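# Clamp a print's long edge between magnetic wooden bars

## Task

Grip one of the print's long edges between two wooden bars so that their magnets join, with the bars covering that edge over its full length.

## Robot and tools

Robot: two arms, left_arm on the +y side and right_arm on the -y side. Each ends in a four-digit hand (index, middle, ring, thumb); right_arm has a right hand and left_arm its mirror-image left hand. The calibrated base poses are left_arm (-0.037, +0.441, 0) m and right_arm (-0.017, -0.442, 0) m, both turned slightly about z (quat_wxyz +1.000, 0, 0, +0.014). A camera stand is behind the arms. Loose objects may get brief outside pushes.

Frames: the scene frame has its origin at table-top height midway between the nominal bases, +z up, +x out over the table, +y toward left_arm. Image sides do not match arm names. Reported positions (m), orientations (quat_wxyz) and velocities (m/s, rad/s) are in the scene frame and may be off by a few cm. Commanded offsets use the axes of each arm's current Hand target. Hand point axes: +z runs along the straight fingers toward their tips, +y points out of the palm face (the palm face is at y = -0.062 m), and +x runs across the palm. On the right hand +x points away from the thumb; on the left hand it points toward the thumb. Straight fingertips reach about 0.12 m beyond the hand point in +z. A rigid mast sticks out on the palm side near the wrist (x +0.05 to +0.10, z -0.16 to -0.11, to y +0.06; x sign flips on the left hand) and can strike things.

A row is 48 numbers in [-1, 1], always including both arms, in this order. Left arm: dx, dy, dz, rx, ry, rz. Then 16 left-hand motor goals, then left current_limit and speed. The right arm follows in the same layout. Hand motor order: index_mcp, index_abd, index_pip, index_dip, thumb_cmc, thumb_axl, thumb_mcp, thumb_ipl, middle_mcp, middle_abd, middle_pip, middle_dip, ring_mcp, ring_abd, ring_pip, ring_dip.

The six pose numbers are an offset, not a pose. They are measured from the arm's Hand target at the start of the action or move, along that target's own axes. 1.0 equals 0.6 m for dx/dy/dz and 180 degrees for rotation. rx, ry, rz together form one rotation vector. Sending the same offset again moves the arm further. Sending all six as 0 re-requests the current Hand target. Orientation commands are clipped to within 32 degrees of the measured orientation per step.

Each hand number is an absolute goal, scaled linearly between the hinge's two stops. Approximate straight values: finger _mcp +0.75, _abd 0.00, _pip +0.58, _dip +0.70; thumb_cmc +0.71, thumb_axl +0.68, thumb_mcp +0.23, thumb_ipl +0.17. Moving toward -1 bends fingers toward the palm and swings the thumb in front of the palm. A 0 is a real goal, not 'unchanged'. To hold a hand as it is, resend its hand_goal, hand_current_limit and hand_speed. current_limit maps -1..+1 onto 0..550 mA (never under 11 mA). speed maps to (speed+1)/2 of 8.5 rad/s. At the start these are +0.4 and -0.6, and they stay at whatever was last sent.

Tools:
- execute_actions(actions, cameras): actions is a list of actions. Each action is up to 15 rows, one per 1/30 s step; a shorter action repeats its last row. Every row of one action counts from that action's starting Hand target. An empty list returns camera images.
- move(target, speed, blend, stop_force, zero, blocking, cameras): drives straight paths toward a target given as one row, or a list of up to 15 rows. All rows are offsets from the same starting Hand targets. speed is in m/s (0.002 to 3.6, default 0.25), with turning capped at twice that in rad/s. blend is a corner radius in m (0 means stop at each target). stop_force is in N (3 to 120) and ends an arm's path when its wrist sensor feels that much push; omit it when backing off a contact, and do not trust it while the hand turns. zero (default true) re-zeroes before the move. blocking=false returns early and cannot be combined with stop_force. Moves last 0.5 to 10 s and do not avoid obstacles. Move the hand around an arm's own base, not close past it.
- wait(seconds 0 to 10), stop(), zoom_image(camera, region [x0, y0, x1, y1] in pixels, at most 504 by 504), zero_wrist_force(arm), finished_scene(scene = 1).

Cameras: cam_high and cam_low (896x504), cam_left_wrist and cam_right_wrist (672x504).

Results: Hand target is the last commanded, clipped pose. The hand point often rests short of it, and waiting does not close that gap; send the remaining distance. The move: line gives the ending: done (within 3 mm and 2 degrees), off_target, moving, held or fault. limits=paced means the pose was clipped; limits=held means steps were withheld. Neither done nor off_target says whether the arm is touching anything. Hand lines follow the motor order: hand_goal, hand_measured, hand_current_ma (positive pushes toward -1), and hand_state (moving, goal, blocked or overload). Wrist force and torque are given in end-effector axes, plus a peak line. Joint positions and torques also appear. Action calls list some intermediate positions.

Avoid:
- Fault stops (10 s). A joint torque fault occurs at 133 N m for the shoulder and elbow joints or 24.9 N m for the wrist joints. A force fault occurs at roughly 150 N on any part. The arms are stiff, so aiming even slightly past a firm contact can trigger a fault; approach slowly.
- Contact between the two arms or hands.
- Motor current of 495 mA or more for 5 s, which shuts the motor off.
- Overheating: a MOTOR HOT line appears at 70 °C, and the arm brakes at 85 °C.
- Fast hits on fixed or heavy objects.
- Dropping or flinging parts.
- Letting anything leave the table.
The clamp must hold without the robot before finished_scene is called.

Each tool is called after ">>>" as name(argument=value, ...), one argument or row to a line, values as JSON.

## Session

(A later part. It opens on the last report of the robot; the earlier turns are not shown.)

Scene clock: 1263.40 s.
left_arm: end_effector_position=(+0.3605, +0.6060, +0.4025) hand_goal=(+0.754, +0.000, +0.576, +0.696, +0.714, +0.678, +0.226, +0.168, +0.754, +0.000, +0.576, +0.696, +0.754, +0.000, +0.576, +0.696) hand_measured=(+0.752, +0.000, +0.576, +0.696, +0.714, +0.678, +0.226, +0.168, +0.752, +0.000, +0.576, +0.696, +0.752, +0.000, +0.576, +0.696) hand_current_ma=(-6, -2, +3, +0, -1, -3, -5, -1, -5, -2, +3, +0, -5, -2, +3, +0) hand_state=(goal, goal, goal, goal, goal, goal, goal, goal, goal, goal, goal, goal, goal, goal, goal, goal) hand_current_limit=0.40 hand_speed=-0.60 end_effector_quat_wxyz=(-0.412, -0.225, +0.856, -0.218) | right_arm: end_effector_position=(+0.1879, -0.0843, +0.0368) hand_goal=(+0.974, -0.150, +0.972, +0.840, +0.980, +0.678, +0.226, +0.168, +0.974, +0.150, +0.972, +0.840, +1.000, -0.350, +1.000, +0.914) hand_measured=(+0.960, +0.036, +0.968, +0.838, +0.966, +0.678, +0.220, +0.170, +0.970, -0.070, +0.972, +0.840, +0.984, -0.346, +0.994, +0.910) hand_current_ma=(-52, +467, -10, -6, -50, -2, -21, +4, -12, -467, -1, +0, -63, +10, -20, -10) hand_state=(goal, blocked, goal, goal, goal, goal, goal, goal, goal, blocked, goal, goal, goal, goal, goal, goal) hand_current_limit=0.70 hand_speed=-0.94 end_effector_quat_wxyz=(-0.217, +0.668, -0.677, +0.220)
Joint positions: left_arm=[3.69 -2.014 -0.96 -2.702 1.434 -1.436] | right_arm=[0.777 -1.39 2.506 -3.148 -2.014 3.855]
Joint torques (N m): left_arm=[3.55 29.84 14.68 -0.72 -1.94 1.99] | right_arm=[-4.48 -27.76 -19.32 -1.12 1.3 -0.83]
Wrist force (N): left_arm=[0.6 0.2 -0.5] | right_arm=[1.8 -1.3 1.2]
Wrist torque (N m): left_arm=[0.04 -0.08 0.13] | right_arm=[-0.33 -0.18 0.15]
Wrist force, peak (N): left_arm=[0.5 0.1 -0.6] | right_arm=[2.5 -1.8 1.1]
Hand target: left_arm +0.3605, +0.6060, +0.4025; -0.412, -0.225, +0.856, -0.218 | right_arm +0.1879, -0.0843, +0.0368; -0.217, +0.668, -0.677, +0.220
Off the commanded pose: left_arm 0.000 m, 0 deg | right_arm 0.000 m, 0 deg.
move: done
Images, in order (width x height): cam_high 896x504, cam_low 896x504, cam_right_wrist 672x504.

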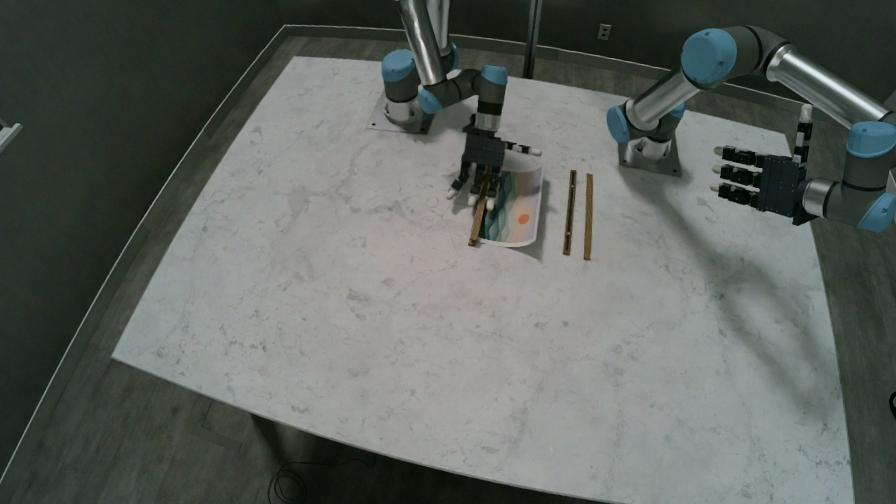

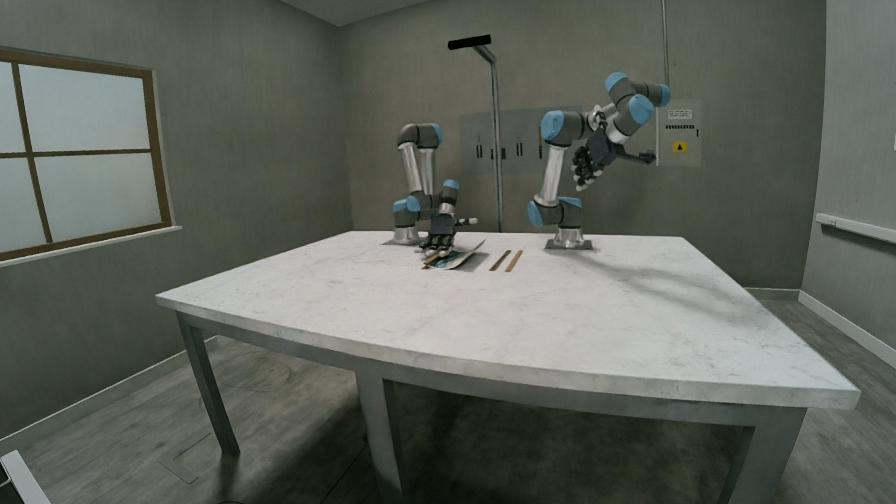

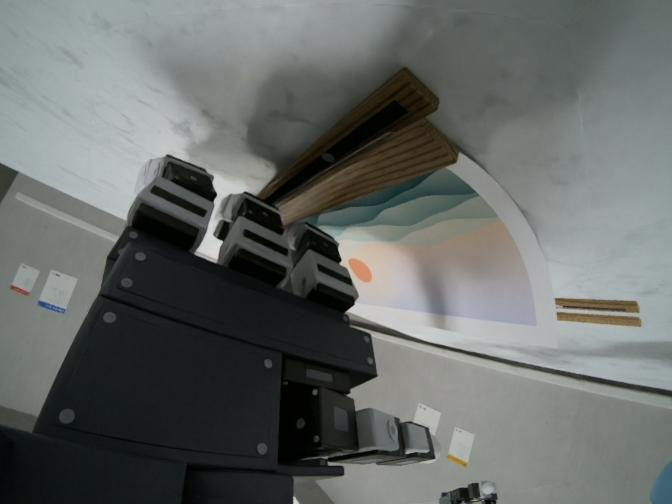

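>>> move(
  target=[0,0,0,0,0,0,0.754,0,0.576,0.696,0.714,0.678,0.226,0.168,0.754,0,0.576,0.696,0.754,0,0.576,0.696,0.4,-0.6,0.0067,0.0088,0.0121,0,0,0,0.973,-0.15,0.971,0.84,0.98,0.678,0.226,0.168,0.973,0.15,0.971,0.84,1.0,-0.35,1.0,0.913,0.7,-0.94],
  speed=0.01,
  stop_force=6,
  cameras=["cam_high","cam_low","cam_right_wrist"],
)

>>> zoom_image(
  camera="cam_high",
  region=[450, 140, 550, 250],
)

>>> zoom_image(
  camera="cam_low",
  region=[400, 205, 490, 275],
)

>>> zoom_image(
  camera="cam_right_wrist",
  region=[230, 40, 530, 240],
)

Scene clock: 1280.00 s.
left_arm: end_effector_position=(+0.3605, +0.6060, +0.4025) hand_goal=(+0.754, +0.000, +0.576, +0.696, +0.714, +0.678, +0.226, +0.168, +0.754, +0.000, +0.576, +0.696, +0.754, +0.000, +0.576, +0.696) hand_measured=(+0.752, +0.000, +0.576, +0.696, +0.714, +0.678, +0.226, +0.168, +0.752, +0.000, +0.576, +0.696, +0.752, +0.000, +0.576, +0.696) hand_current_ma=(-6, -2, +3, +0, -1, -3, -5, -1, -5, -2, +3, +0, -5, -2, +3, +0) hand_state=(goal, goal, goal, goal, goal, goal, goal, goal, goal, goal, goal, goal, goal, goal, goal, goal) hand_current_limit=0.40 hand_speed=-0.60 end_effector_quat_wxyz=(-0.412, -0.225, +0.856, -0.218) | right_arm: end_effector_position=(+0.1878, -0.0883, +0.0278) hand_goal=(+0.974, -0.150, +0.972, +0.840, +0.980, +0.678, +0.226, +0.168, +0.974, +0.150, +0.972, +0.840, +1.000, -0.350, +1.000, +0.914) hand_measured=(+0.960, +0.036, +0.968, +0.838, +0.966, +0.678, +0.220, +0.170, +0.970, -0.070, +0.972, +0.840, +0.984, -0.346, +0.994, +0.910) hand_current_ma=(-52, +467, -10, -6, -50, -2, -21, +4, -12, -467, -1, +0, -63, +10, -20, -10) hand_state=(goal, blocked, goal, goal, goal, goal, goal, goal, goal, blocked, goal, goal, goal, goal, goal, goal) hand_current_limit=0.70 hand_speed=-0.94 end_effector_quat_wxyz=(-0.217, +0.668, -0.677, +0.220)
Joint positions: left_arm=[3.69 -2.014 -0.96 -2.702 1.434 -1.436] | right_arm=[0.769 -1.363 2.522 -3.194 -2.01 3.846]
Joint torques (N m): left_arm=[3.43 30.23 14.4 -0.74 -1.85 2.01] | right_arm=[4.5 -28.05 -18.19 -1.15 -0.8 1.07]
Wrist force (N): left_arm=[0.0 0.1 0.0] | right_arm=[2.1 -1.3 0.7]
Wrist torque (N m): left_arm=[0.00 0.00 0.08] | right_arm=[-0.27 -0.21 0.18]
Wrist force, peak (N): left_arm=[0.8 0.0 -0.5] | right_arm=[2.3 -2.1 1.0]
Hand target: left_arm +0.3605, +0.6060, +0.4025; -0.412, -0.225, +0.856, -0.218 | right_arm +0.1878, -0.0883, +0.0278; -0.217, +0.668, -0.677, +0.220
Off the commanded pose: left_arm 0.000 m, 0 deg | right_arm 0.000 m, 0 deg.
move: done
Images, in order (width x height): cam_high 896x504, cam_low 896x504, cam_right_wrist 672x504.

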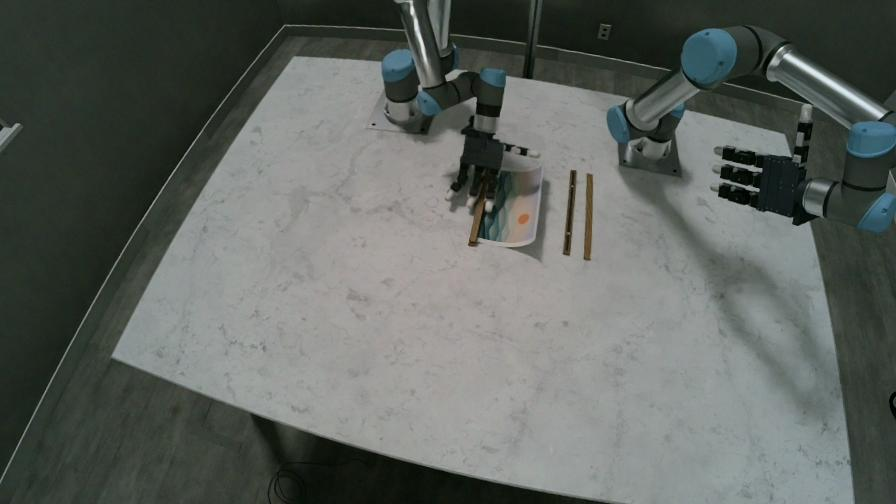

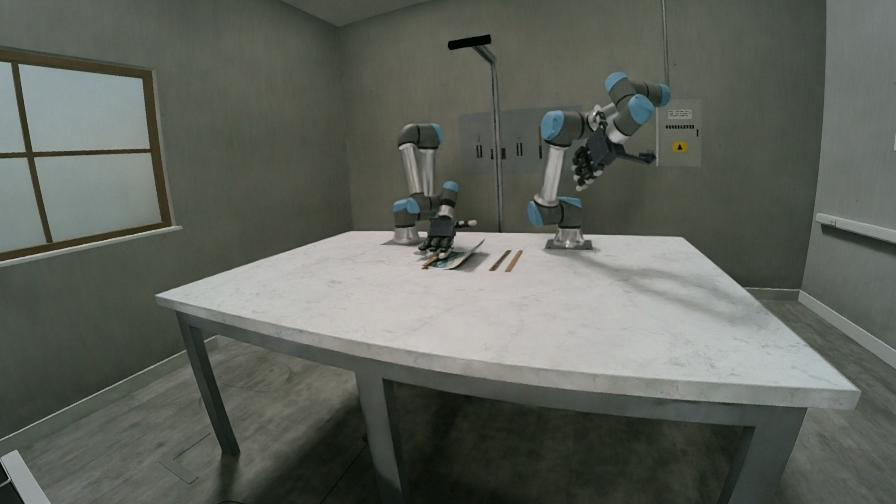

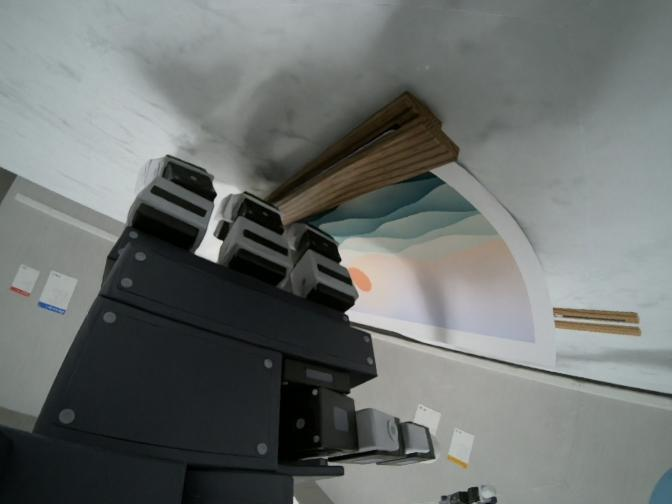

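Scaled by 4.582 from the camera's 896x504 image, which has a finer 1280x720 frame.

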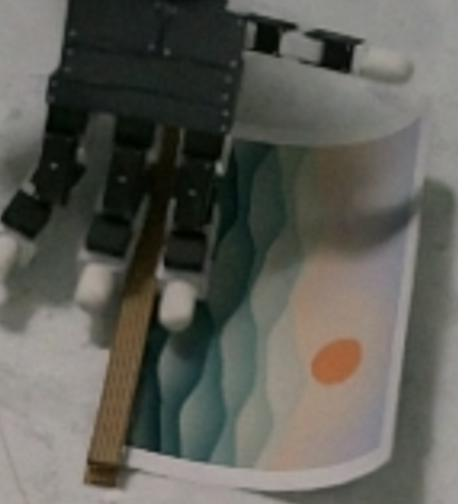

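Scaled by 5.600 from the camera's 896x504 image, which has a finer 1280x720 frame.

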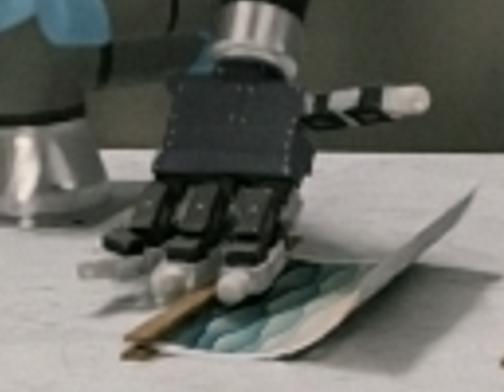

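Scaled by 1.680 from the camera's 672x504 image, which has a finer 960x720 frame.

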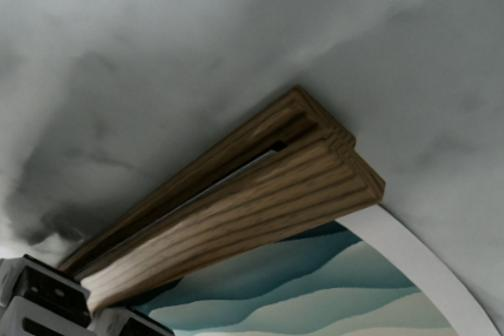

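>>> move(
  target=[0,0,0,0,0,0,0.754,0,0.576,0.696,0.714,0.678,0.226,0.168,0.754,0,0.576,0.696,0.754,0,0.576,0.696,0.4,-0.6,0,0.0108,0.0148,0,0,0,0.973,-0.15,0.971,0.84,0.98,0.678,0.226,0.168,0.973,0.15,0.971,0.84,1.0,-0.35,1.0,0.913,0.7,-0.94],
  speed=0.008,
  stop_force=4,
  cameras=["cam_high","cam_low","cam_right_wrist"],
)

>>> zoom_image(
  camera="cam_high",
  region=[450, 140, 550, 250],
)

>>> zoom_image(
  camera="cam_low",
  region=[400, 205, 490, 275],
)

>>> zoom_image(
  camera="cam_right_wrist",
  region=[230, 40, 530, 240],
)

Scene clock: 1290.97 s.
left_arm: end_effector_position=(+0.3605, +0.6060, +0.4025) hand_goal=(+0.754, +0.000, +0.576, +0.696, +0.714, +0.678, +0.226, +0.168, +0.754, +0.000, +0.576, +0.696, +0.754, +0.000, +0.576, +0.696) hand_measured=(+0.752, +0.000, +0.576, +0.696, +0.714, +0.678, +0.226, +0.168, +0.752, +0.000, +0.576, +0.696, +0.752, +0.000, +0.576, +0.696) hand_current_ma=(-6, -2, +3, +0, -1, -3, -5, -1, -5, -2, +3, +0, -5, -2, +3, +0) hand_state=(goal, goal, goal, goal, goal, goal, goal, goal, goal, goal, goal, goal, goal, goal, goal, goal) hand_current_limit=0.40 hand_speed=-0.60 end_effector_quat_wxyz=(-0.412, -0.225, +0.856, -0.218) | right_arm: end_effector_position=(+0.1878, -0.0883, +0.0211) hand_goal=(+0.974, -0.150, +0.972, +0.840, +0.980, +0.678, +0.226, +0.168, +0.974, +0.150, +0.972, +0.840, +1.000, -0.350, +1.000, +0.914) hand_measured=(+0.972, +0.036, +0.970, +0.838, +0.966, +0.678, +0.220, +0.170, +0.986, -0.070, +0.976, +0.840, +0.984, -0.346, +0.994, +0.910) hand_current_ma=(-4, +467, -7, -5, -50, -2, -21, +4, +42, -467, +11, +0, -63, +10, -20, -10) hand_state=(goal, blocked, goal, goal, goal, goal, goal, goal, goal, blocked, goal, goal, goal, goal, goal, goal) hand_current_limit=0.70 hand_speed=-0.94 end_effector_quat_wxyz=(-0.217, +0.668, -0.677, +0.220)
Joint positions: left_arm=[3.69 -2.014 -0.96 -2.702 1.434 -1.436] | right_arm=[0.769 -1.338 2.526 -3.222 -2.011 3.846]
Joint torques (N m): left_arm=[3.48 30.54 14.21 -0.73 -1.95 2.06] | right_arm=[4.92 -28.58 -17.08 -1.66 -2.53 1.03]
Wrist force (N): left_arm=[0.3 -0.2 -0.2] | right_arm=[2.4 -3.2 0.5]
Wrist torque (N m): left_arm=[-0.03 -0.03 0.10] | right_arm=[-0.24 -0.15 0.20]
Wrist force, peak (N): left_arm=[0.1 0.1 -0.8] | right_arm=[2.1 -3.6 -2.9]
Hand target: left_arm +0.3605, +0.6060, +0.4025; -0.412, -0.225, +0.856, -0.218 | right_arm +0.1878, -0.0883, +0.0211; -0.217, +0.668, -0.677, +0.220 (not the last commanded pose)
Off the commanded pose: left_arm 0.000 m, 0 deg | right_arm 0.004 m, 0 deg.
move: contact (right_arm)
Images, in order (width x height): cam_high 896x504, cam_low 896x504, cam_right_wrist 672x504.

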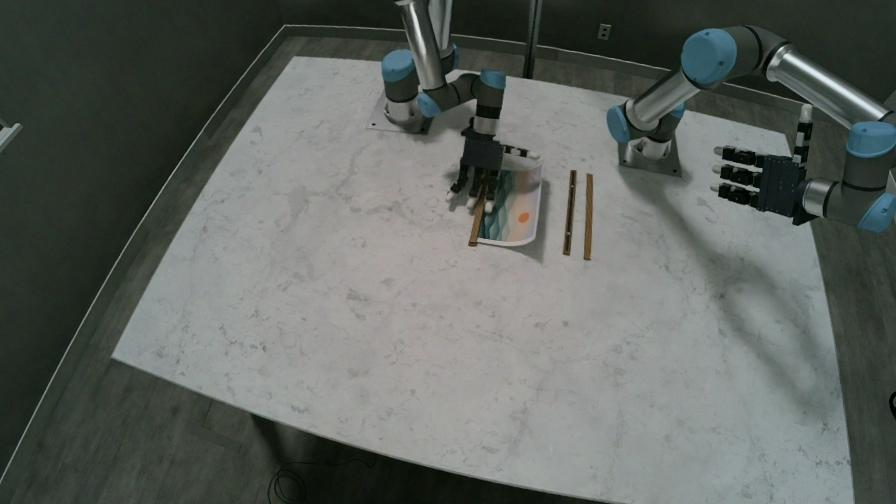

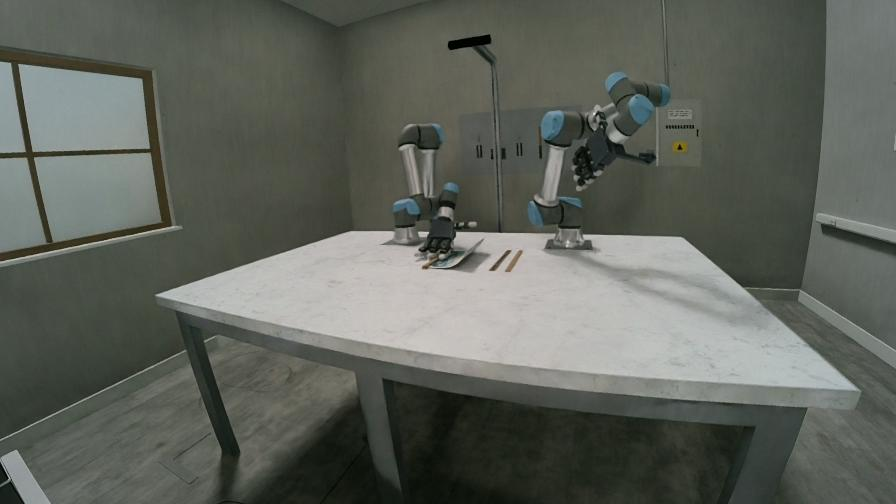

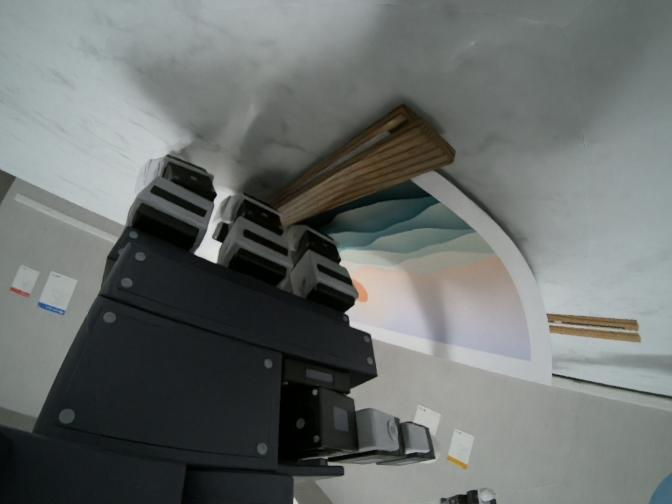

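Scaled by 4.582 from the camera's 896x504 image, which has a finer 1280x720 frame.

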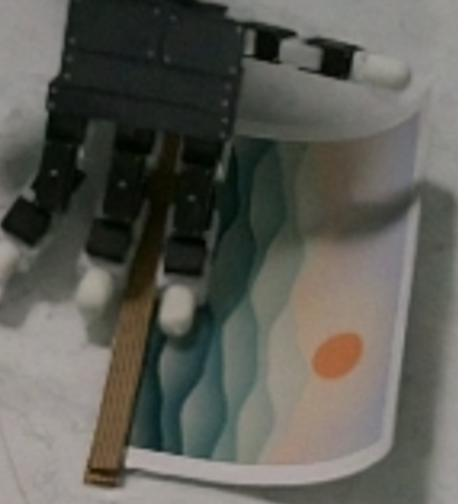

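Scaled by 5.600 from the camera's 896x504 image, which has a finer 1280x720 frame.

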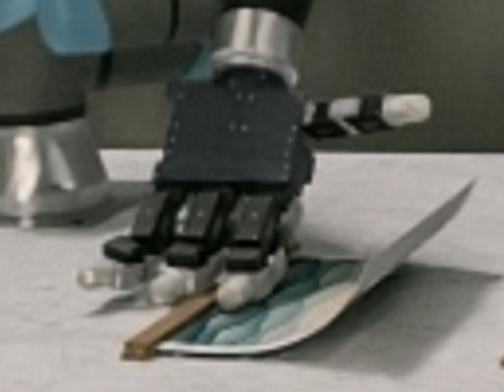

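Scaled by 1.680 from the camera's 672x504 image, which has a finer 960x720 frame.

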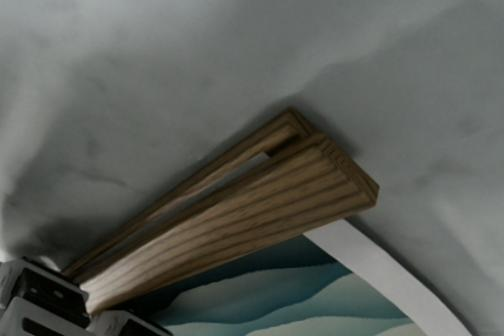

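>>> zoom_image(
  camera="cam_right_wrist",
  region=[340, 80, 480, 200],
)

>>> zoom_image(
  camera="cam_high",
  region=[460, 215, 500, 255],
)

>>> zoom_image(
  camera="cam_low",
  region=[410, 240, 450, 275],
)

Scaled by 3.600 from the camera's 672x504 image, which has a finer 960x720 frame.

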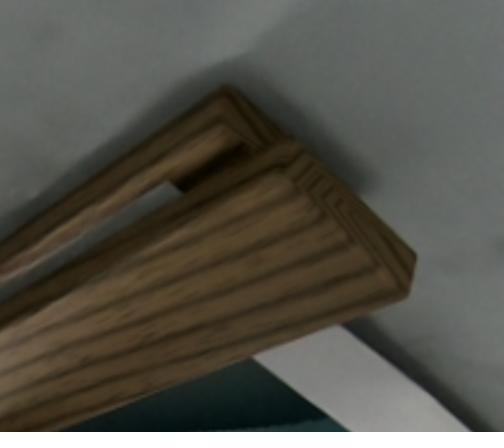

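Scaled by 12.600 from the camera's 896x504 image, which has a finer 1280x720 frame.

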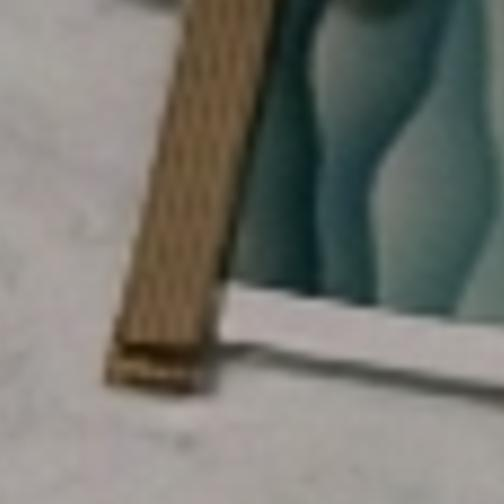

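Scaled by 12.600 from the camera's 896x504 image, which has a finer 1280x720 frame.

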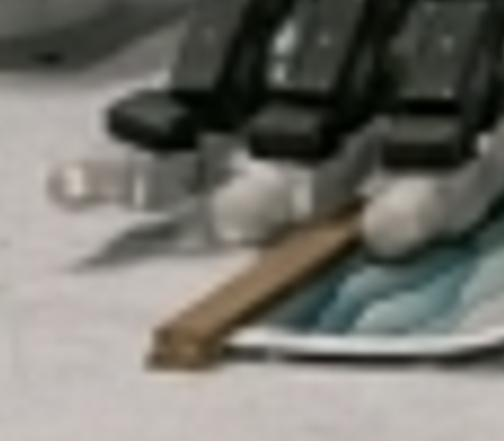

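>>> move(
  target=[
    [0,0,0,0,0,0,0.754,0,0.576,0.696,0.714,0.678,0.226,0.168,0.754,0,0.576,0.696,0.754,0,0.576,0.696,0.4,-0.6,0,-0.0078,-0.0108,0,0,0,0.973,-0.15,0.971,0.84,0.98,0.678,0.226,0.168,0.973,0.15,0.971,0.84,1.0,-0.35,1.0,0.913,0.7,-0.94],
    [0,0,0,0,0,0,0.754,0,0.576,0.696,0.714,0.678,0.226,0.168,0.754,0,0.576,0.696,0.754,0,0.576,0.696,0.4,-0.6,0.0125,-0.0078,-0.0108,0,-0.0029,-0.0040,0.973,-0.15,0.971,0.84,0.98,0.678,0.226,0.168,0.973,0.15,0.971,0.84,1.0,-0.35,1.0,0.913,0.7,-0.94],
  ],
  speed=0.015,
  cameras=["cam_high","cam_low","cam_right_wrist"],
)

>>> zoom_image(
  camera="cam_right_wrist",
  region=[260, 80, 480, 240],
)

>>> zoom_image(
  camera="cam_high",
  region=[450, 140, 550, 250],
)

>>> zoom_image(
  camera="cam_high",
  region=[460, 215, 500, 255],
)

Scene clock: 1336.77 s.
left_arm: end_effector_position=(+0.3605, +0.6060, +0.4025) hand_goal=(+0.754, +0.000, +0.576, +0.696, +0.714, +0.678, +0.226, +0.168, +0.754, +0.000, +0.576, +0.696, +0.754, +0.000, +0.576, +0.696) hand_measured=(+0.752, +0.000, +0.576, +0.696, +0.714, +0.678, +0.226, +0.168, +0.752, +0.000, +0.576, +0.696, +0.752, +0.000, +0.576, +0.696) hand_current_ma=(-6, -2, +3, +0, -1, -3, -5, -1, -5, -2, +3, +0, -5, -2, +3, +0) hand_state=(goal, goal, goal, goal, goal, goal, goal, goal, goal, goal, goal, goal, goal, goal, goal, goal) hand_current_limit=0.40 hand_speed=-0.60 end_effector_quat_wxyz=(-0.412, -0.225, +0.856, -0.218) | right_arm: end_effector_position=(+0.1877, -0.0958, +0.0291) hand_goal=(+0.974, -0.150, +0.972, +0.840, +0.980, +0.678, +0.226, +0.168, +0.974, +0.150, +0.972, +0.840, +1.000, -0.350, +1.000, +0.914) hand_measured=(+0.958, +0.036, +0.966, +0.838, +0.966, +0.678, +0.220, +0.170, +0.968, -0.070, +0.972, +0.840, +0.984, -0.346, +0.994, +0.910) hand_current_ma=(-61, +467, -20, -5, -50, -2, -21, +4, -21, -467, +0, +0, -63, +10, -20, -10) hand_state=(goal, blocked, goal, goal, goal, goal, goal, goal, goal, blocked, goal, goal, goal, goal, goal, goal) hand_current_limit=0.70 hand_speed=-0.94 end_effector_quat_wxyz=(-0.219, +0.673, -0.672, +0.218)
Joint positions: left_arm=[3.69 -2.014 -0.96 -2.702 1.434 -1.436] | right_arm=[0.75 -1.376 2.542 -3.215 -1.995 3.813]
Joint torques (N m): left_arm=[2.67 30.04 14.62 -0.65 -2.02 2.15] | right_arm=[6.41 -19.02 -18.08 -2.09 -1.45 1.71]
Motor temperatures (°C): left_arm=[34 34 32 37 38 37] | right_arm=[33 31 26 41 34 32]
Wrist force (N): left_arm=[0.3 0.0 -0.3] | right_arm=[2.0 -1.0 1.6]
Wrist torque (N m): left_arm=[0.00 -0.03 0.09] | right_arm=[-0.40 -0.18 0.17]
Wrist force, peak (N): left_arm=[0.3 0.7 -0.5] | right_arm=[2.8 -3.4 0.8]
Hand target: left_arm +0.3605, +0.6060, +0.4025; -0.412, -0.225, +0.856, -0.218 | right_arm +0.1877, -0.0958, +0.0291; -0.219, +0.673, -0.672, +0.218
Off the commanded pose: left_arm 0.000 m, 0 deg | right_arm 0.000 m, 0 deg.
move: done
Images, in order (width x height): cam_high 896x504, cam_low 896x504, cam_right_wrist 672x504.

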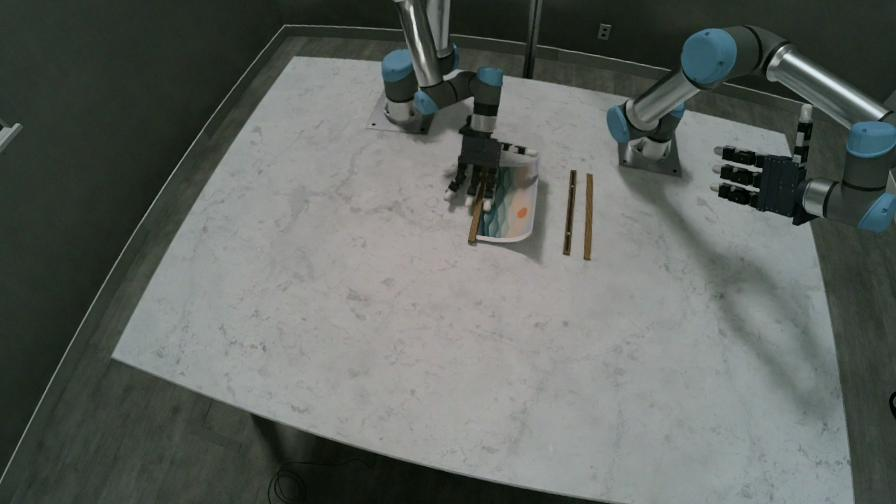

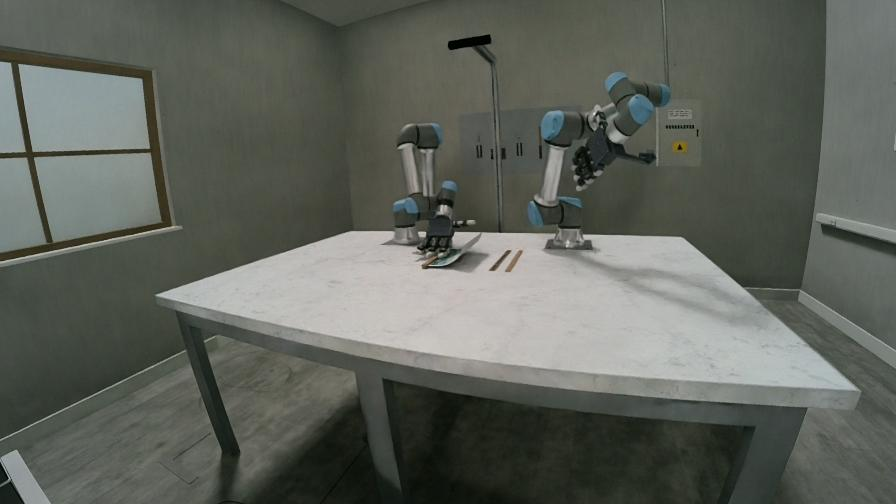

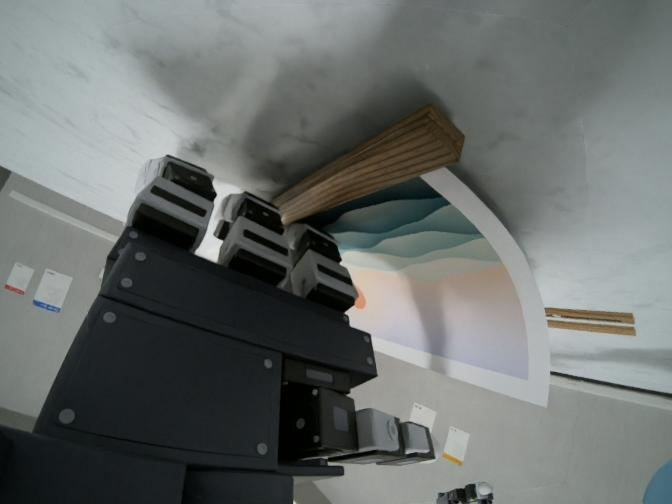

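Scaled by 2.291 from the camera's 672x504 image, which has a finer 960x720 frame.

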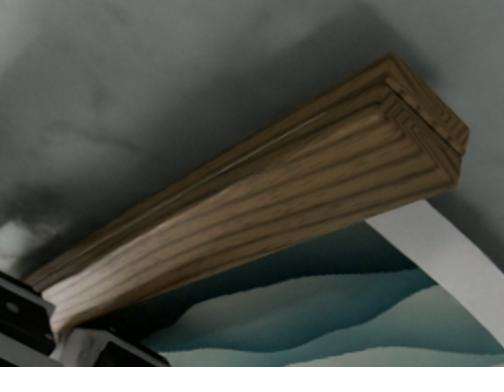

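Scaled by 4.582 from the camera's 896x504 image, which has a finer 1280x720 frame.

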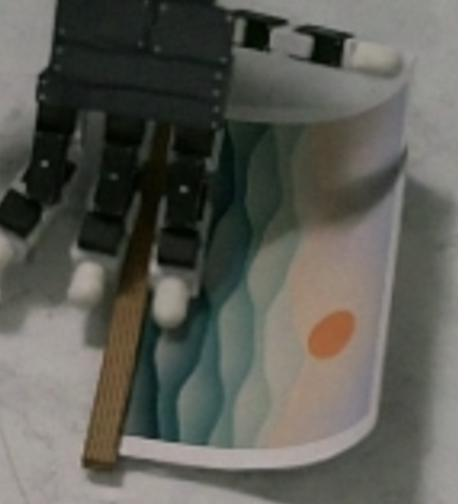

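Scaled by 12.600 from the camera's 896x504 image, which has a finer 1280x720 frame.

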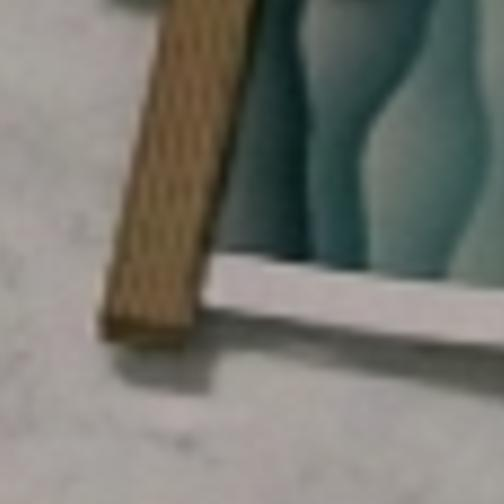

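>>> move(
  target=[0,0,0,0,0,0,0.754,0,0.576,0.696,0.714,0.678,0.226,0.168,0.754,0,0.576,0.696,0.754,0,0.576,0.696,0.4,-0.6,0,0.0127,0.0175,0,0,0,0.973,-0.15,0.971,0.84,0.98,0.678,0.226,0.168,0.973,0.15,0.971,0.84,1.0,-0.35,1.0,0.913,0.7,-0.94],
  speed=0.008,
  stop_force=4,
  cameras=["cam_high","cam_low","cam_right_wrist"],
)

>>> zoom_image(
  camera="cam_right_wrist",
  region=[260, 80, 480, 240],
)

>>> zoom_image(
  camera="cam_high",
  region=[460, 215, 500, 255],
)

>>> zoom_image(
  camera="cam_low",
  region=[410, 235, 450, 275],
)

Scene clock: 1348.13 s.
left_arm: end_effector_position=(+0.3605, +0.6060, +0.4025) hand_goal=(+0.754, +0.000, +0.576, +0.696, +0.714, +0.678, +0.226, +0.168, +0.754, +0.000, +0.576, +0.696, +0.754, +0.000, +0.576, +0.696) hand_measured=(+0.752, +0.000, +0.576, +0.696, +0.714, +0.678, +0.226, +0.168, +0.752, +0.000, +0.576, +0.696, +0.752, +0.000, +0.576, +0.696) hand_current_ma=(-6, -2, +3, +0, -1, -3, -5, -1, -5, -2, +3, +0, -5, -2, +3, +0) hand_state=(goal, goal, goal, goal, goal, goal, goal, goal, goal, goal, goal, goal, goal, goal, goal, goal) hand_current_limit=0.40 hand_speed=-0.60 end_effector_quat_wxyz=(-0.412, -0.225, +0.856, -0.218) | right_arm: end_effector_position=(+0.1877, -0.0958, +0.0222) hand_goal=(+0.974, -0.150, +0.972, +0.840, +0.980, +0.678, +0.226, +0.168, +0.974, +0.150, +0.972, +0.840, +1.000, -0.350, +1.000, +0.914) hand_measured=(+0.968, +0.036, +0.970, +0.838, +0.966, +0.678, +0.220, +0.170, +0.978, -0.070, +0.974, +0.840, +0.984, -0.346, +0.994, +0.910) hand_current_ma=(-23, +468, -7, -4, -50, -2, -21, +4, +10, -467, +5, +0, -63, +10, -20, -10) hand_state=(goal, blocked, goal, goal, goal, goal, goal, goal, goal, blocked, goal, goal, goal, goal, goal, goal) hand_current_limit=0.70 hand_speed=-0.94 end_effector_quat_wxyz=(-0.219, +0.673, -0.672, +0.218)
Joint positions: left_arm=[3.69 -2.014 -0.96 -2.702 1.434 -1.436] | right_arm=[0.751 -1.349 2.545 -3.245 -1.995 3.813]
Joint torques (N m): left_arm=[3.54 30.53 14.63 -0.74 -1.91 2.08] | right_arm=[3.29 -27.54 -17.59 -1.99 -3.31 1.53]
Wrist force (N): left_arm=[0.0 0.2 -0.3] | right_arm=[2.2 -2.0 0.9]
Wrist torque (N m): left_arm=[0.03 0.00 0.08] | right_arm=[-0.26 -0.13 0.18]
Wrist force, peak (N): left_arm=[0.6 0.3 -0.5] | right_arm=[2.3 -2.4 -2.0]
Hand target: left_arm +0.3605, +0.6060, +0.4025; -0.412, -0.225, +0.856, -0.218 | right_arm +0.1877, -0.0958, +0.0222; -0.219, +0.673, -0.672, +0.218 (not the last commanded pose)
Off the commanded pose: left_arm 0.000 m, 0 deg | right_arm 0.006 m, 0 deg.
move: contact (right_arm)
Images, in order (width x height): cam_high 896x504, cam_low 896x504, cam_right_wrist 672x504.

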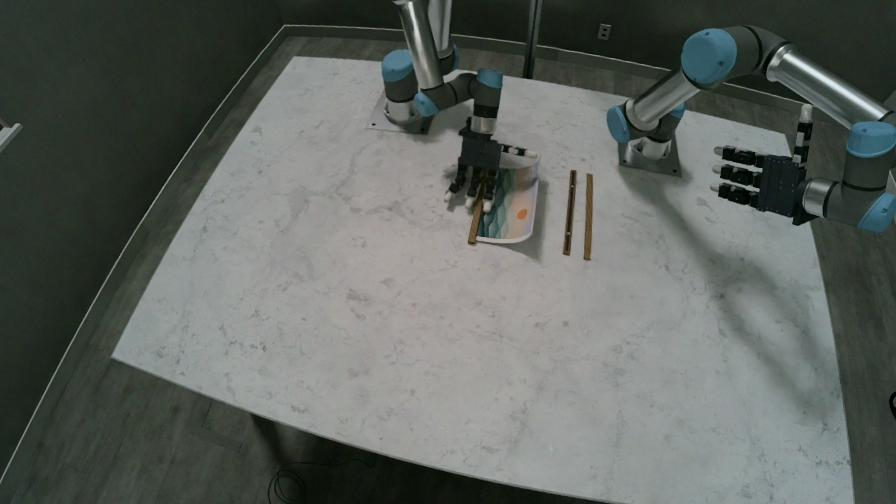

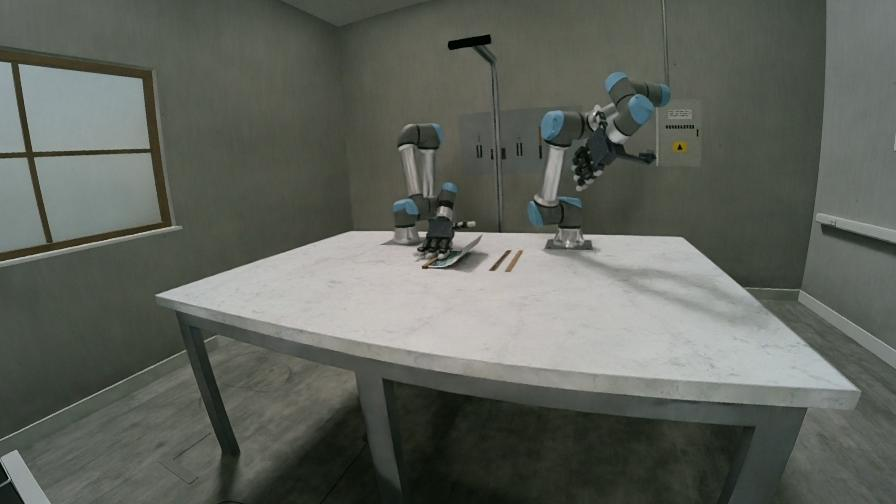

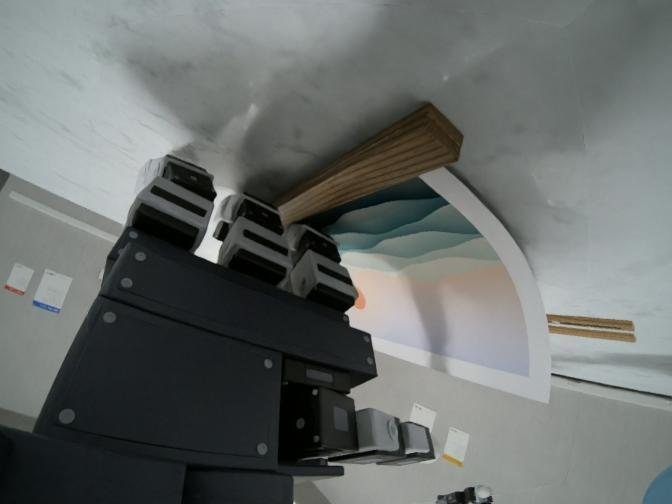

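Scaled by 2.291 from the camera's 672x504 image, which has a finer 960x720 frame.

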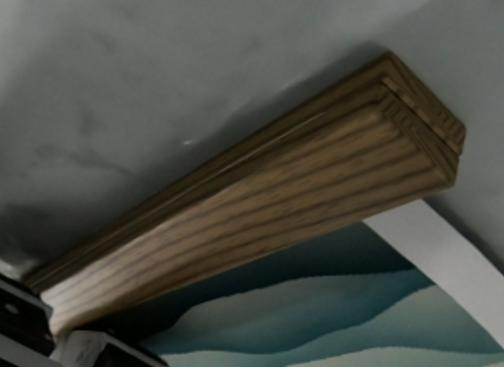

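Scaled by 12.600 from the camera's 896x504 image, which has a finer 1280x720 frame.

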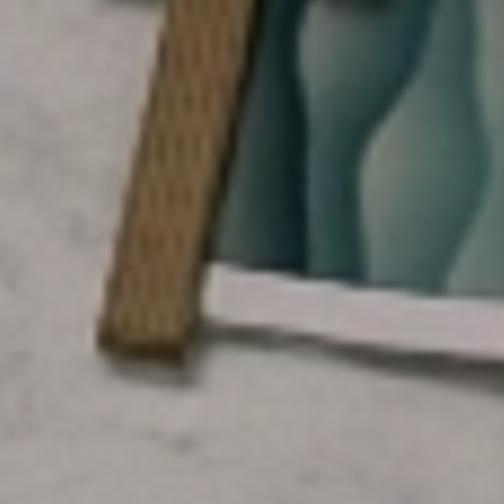

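Scaled by 12.600 from the camera's 896x504 image, which has a finer 1280x720 frame.

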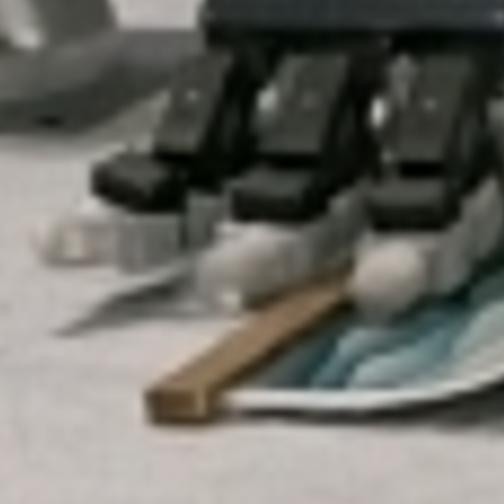

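>>> move(
  target=[
    [0,0,0,0,0,0,0.754,0,0.576,0.696,0.714,0.678,0.226,0.168,0.754,0,0.576,0.696,0.754,0,0.576,0.696,0.4,-0.6,0,0.001,0.0013,0,0,0,0.973,-0.15,0.971,0.84,0.98,0.678,0.226,0.168,0.973,0.15,0.971,0.84,1.0,-0.35,1.0,0.913,0.7,-0.94],
  ],
  speed=0.005,
)

>>> move(
  target=[
    [0,0,0,0,0,0,0.754,0,0.576,0.696,0.714,0.678,0.226,0.168,0.754,0,0.576,0.696,0.754,0,0.576,0.696,0.4,-0.6,0,0,0,0,0,0,0.973,0.18,0.971,0.84,0.98,0.678,0.226,0.168,0.973,-0.18,0.971,0.84,1.0,-0.35,1.0,0.913,0.4,-0.95],
    [0,0,0,0,0,0,0.754,0,0.576,0.696,0.714,0.678,0.226,0.168,0.754,0,0.576,0.696,0.754,0,0.576,0.696,0.4,-0.6,0,-0.0098,-0.0135,0,0,0,0.973,0.18,0.971,0.84,0.98,0.678,0.226,0.168,0.973,-0.18,0.971,0.84,1.0,-0.35,1.0,0.913,0.4,-0.95],
  ],
  speed=0.02,
  cameras=["cam_high","cam_low","cam_right_wrist"],
)

>>> zoom_image(
  camera="cam_high",
  region=[450, 140, 550, 250],
)

>>> zoom_image(
  camera="cam_low",
  region=[410, 215, 480, 275],
)

>>> zoom_image(
  camera="cam_right_wrist",
  region=[260, 80, 480, 240],
)

Scene clock: 1359.83 s.
left_arm: end_effector_position=(+0.3605, +0.6060, +0.4025) hand_goal=(+0.754, +0.000, +0.576, +0.696, +0.714, +0.678, +0.226, +0.168, +0.754, +0.000, +0.576, +0.696, +0.754, +0.000, +0.576, +0.696) hand_measured=(+0.752, +0.000, +0.576, +0.696, +0.714, +0.678, +0.226, +0.168, +0.752, +0.000, +0.576, +0.696, +0.752, +0.000, +0.576, +0.696) hand_current_ma=(-6, -2, +3, +0, -1, -3, -5, -1, -5, -2, +3, +0, -5, -2, +3, +0) hand_state=(goal, goal, goal, goal, goal, goal, goal, goal, goal, goal, goal, goal, goal, goal, goal, goal) hand_current_limit=0.40 hand_speed=-0.60 end_effector_quat_wxyz=(-0.412, -0.225, +0.856, -0.218) | right_arm: end_effector_position=(+0.1877, -0.0958, +0.0212) hand_goal=(+0.974, -0.150, +0.972, +0.840, +0.980, +0.678, +0.226, +0.168, +0.974, +0.150, +0.972, +0.840, +1.000, -0.350, +1.000, +0.914) hand_measured=(+0.974, +0.036, +0.972, +0.838, +0.966, +0.678, +0.220, +0.170, +0.984, -0.070, +0.976, +0.840, +0.984, -0.346, +0.994, +0.910) hand_current_ma=(+1, +467, -2, -4, -50, -2, -21, +4, +37, -467, +11, +0, -63, +10, -20, -10) hand_state=(goal, blocked, goal, goal, goal, goal, goal, goal, goal, blocked, goal, goal, goal, goal, goal, goal) hand_current_limit=0.70 hand_speed=-0.94 end_effector_quat_wxyz=(-0.219, +0.673, -0.672, +0.218)
Joint positions: left_arm=[3.69 -2.014 -0.96 -2.702 1.434 -1.436] | right_arm=[0.751 -1.345 2.546 -3.25 -1.995 3.813]
Joint torques (N m): left_arm=[3.22 29.75 14.29 -0.66 -1.93 2.06] | right_arm=[5.28 -16.16 -1.31 -4.01 -3.33 1.62]
Wrist force (N): left_arm=[0.5 -0.1 -0.4] | right_arm=[1.8 -2.8 -2.9]
Wrist torque (N m): left_arm=[0.01 -0.07 0.13] | right_arm=[0.15 -0.21 0.13]
Wrist force, peak (N): left_arm=[0.5 0.5 -0.7] | right_arm=[2.0 -3.4 -2.8]
Hand target: left_arm +0.3605, +0.6060, +0.4025; -0.412, -0.225, +0.856, -0.218 | right_arm +0.1877, -0.0958, +0.0212; -0.219, +0.673, -0.672, +0.218
Off the commanded pose: left_arm 0.000 m, 0 deg | right_arm 0.000 m, 0 deg.
move: done

Scene clock: 1362.10 s.
left_arm: end_effector_position=(+0.3605, +0.6060, +0.4025) hand_goal=(+0.754, +0.000, +0.576, +0.696, +0.714, +0.678, +0.226, +0.168, +0.754, +0.000, +0.576, +0.696, +0.754, +0.000, +0.576, +0.696) hand_measured=(+0.752, +0.000, +0.576, +0.696, +0.714, +0.678, +0.226, +0.168, +0.752, +0.000, +0.576, +0.696, +0.752, +0.000, +0.576, +0.696) hand_current_ma=(-6, -2, +3, +0, -1, -3, -5, -1, -5, -2, +3, +0, -5, -2, +3, +0) hand_state=(goal, goal, goal, goal, goal, goal, goal, goal, goal, goal, goal, goal, goal, goal, goal, goal) hand_current_limit=0.40 hand_speed=-0.60 end_effector_quat_wxyz=(-0.412, -0.225, +0.856, -0.218) | right_arm: end_effector_position=(+0.1877, -0.0958, +0.0312) hand_goal=(+0.974, +0.180, +0.972, +0.840, +0.980, +0.678, +0.226, +0.168, +0.974, -0.180, +0.972, +0.840, +1.000, -0.350, +1.000, +0.914) hand_measured=(+0.968, +0.176, +0.972, +0.838, +0.966, +0.678, +0.220, +0.170, +0.968, -0.176, +0.972, +0.840, +0.984, -0.346, +0.994, +0.910) hand_current_ma=(-21, -10, -2, -4, -50, -2, -21, +4, -22, +13, +0, +0, -63, +10, -20, -10) hand_state=(goal, goal, goal, goal, goal, goal, goal, goal, goal, goal, goal, goal, goal, goal, goal, goal) hand_current_limit=0.40 hand_speed=-0.95 end_effector_quat_wxyz=(-0.219, +0.673, -0.672, +0.218) end_effector_velocity=(+0.001, +0.000, +0.000) end_effector_angular_velocity=(+0.002, -0.003, -0.001)
Joint positions: left_arm=[3.69 -2.014 -0.96 -2.702 1.434 -1.436] | right_arm=[0.751 -1.384 2.54 -3.205 -1.995 3.813]
Joint velocities: left_arm=[within noise] | right_arm=[-0.001 0.002 0 -0.007 0 0]
Joint torques (N m): left_arm=[2.61 29.48 13.54 -0.63 -1.98 2.04] | right_arm=[5.93 -11.9 -11.52 -5.76 -2.52 -0.12]
Wrist force (N): left_arm=[0.2 -0.1 -0.2] | right_arm=[2.1 -1.8 1.2]
Wrist torque (N m): left_arm=[-0.01 -0.03 0.10] | right_arm=[-0.35 -0.20 0.16]
Wrist force, peak (N): left_arm=[0.4 0.3 -0.7] | right_arm=[2.0 -3.2 -2.6]
Hand target: left_arm +0.3605, +0.6060, +0.4025; -0.412, -0.225, +0.856, -0.218 | right_arm +0.1877, -0.0958, +0.0312; -0.219, +0.673, -0.672, +0.218
Off the commanded pose: left_arm 0.000 m, 0 deg | right_arm 0.000 m, 0 deg.
move: done
Images, in order (width x height): cam_high 896x504, cam_low 896x504, cam_right_wrist 672x504.

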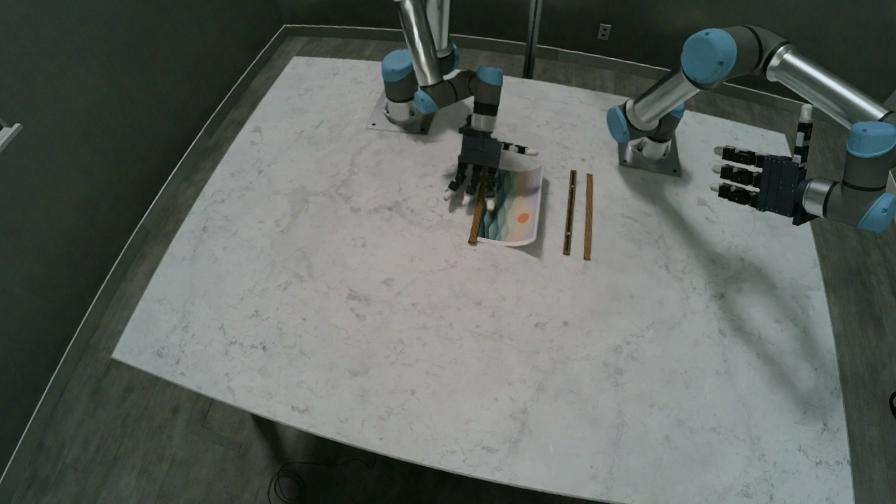

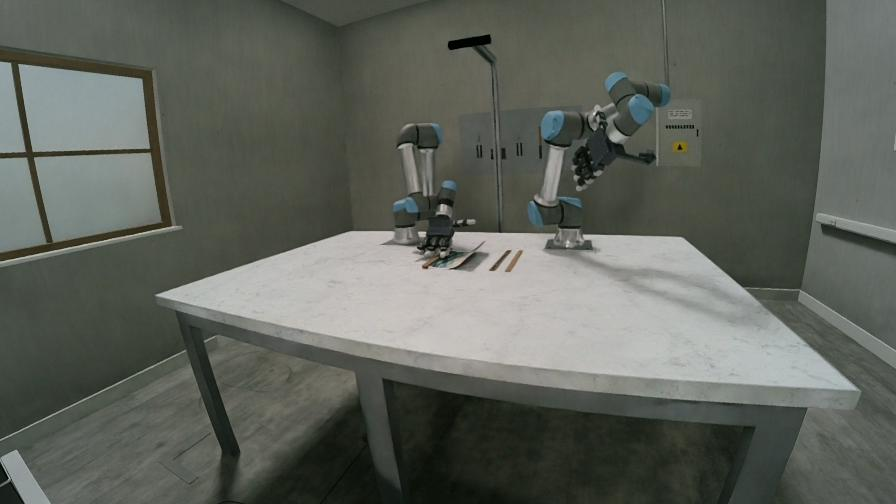

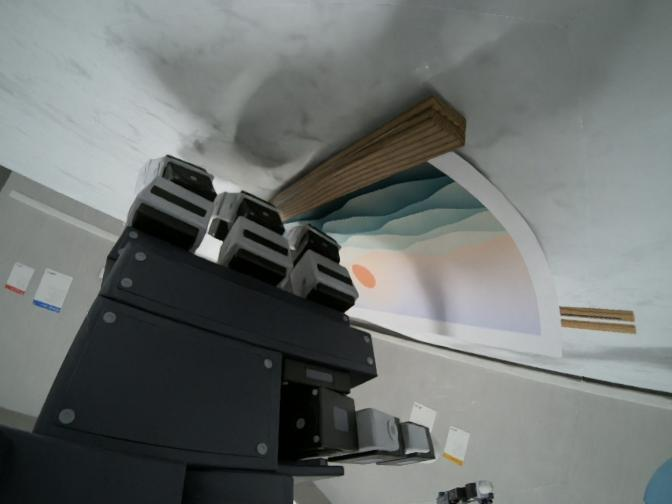

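Scaled by 4.582 from the camera's 896x504 image, which has a finer 1280x720 frame.

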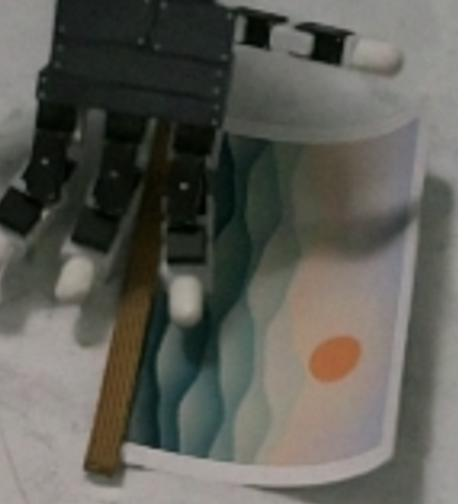

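Scaled by 7.200 from the camera's 896x504 image, which has a finer 1280x720 frame.

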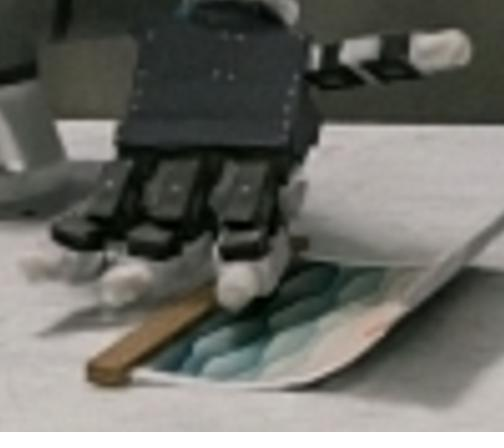

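Scaled by 2.291 from the camera's 672x504 image, which has a finer 960x720 frame.

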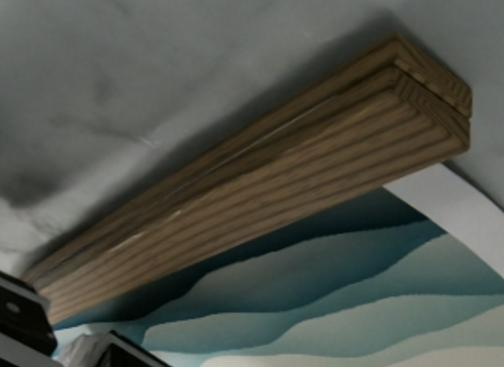

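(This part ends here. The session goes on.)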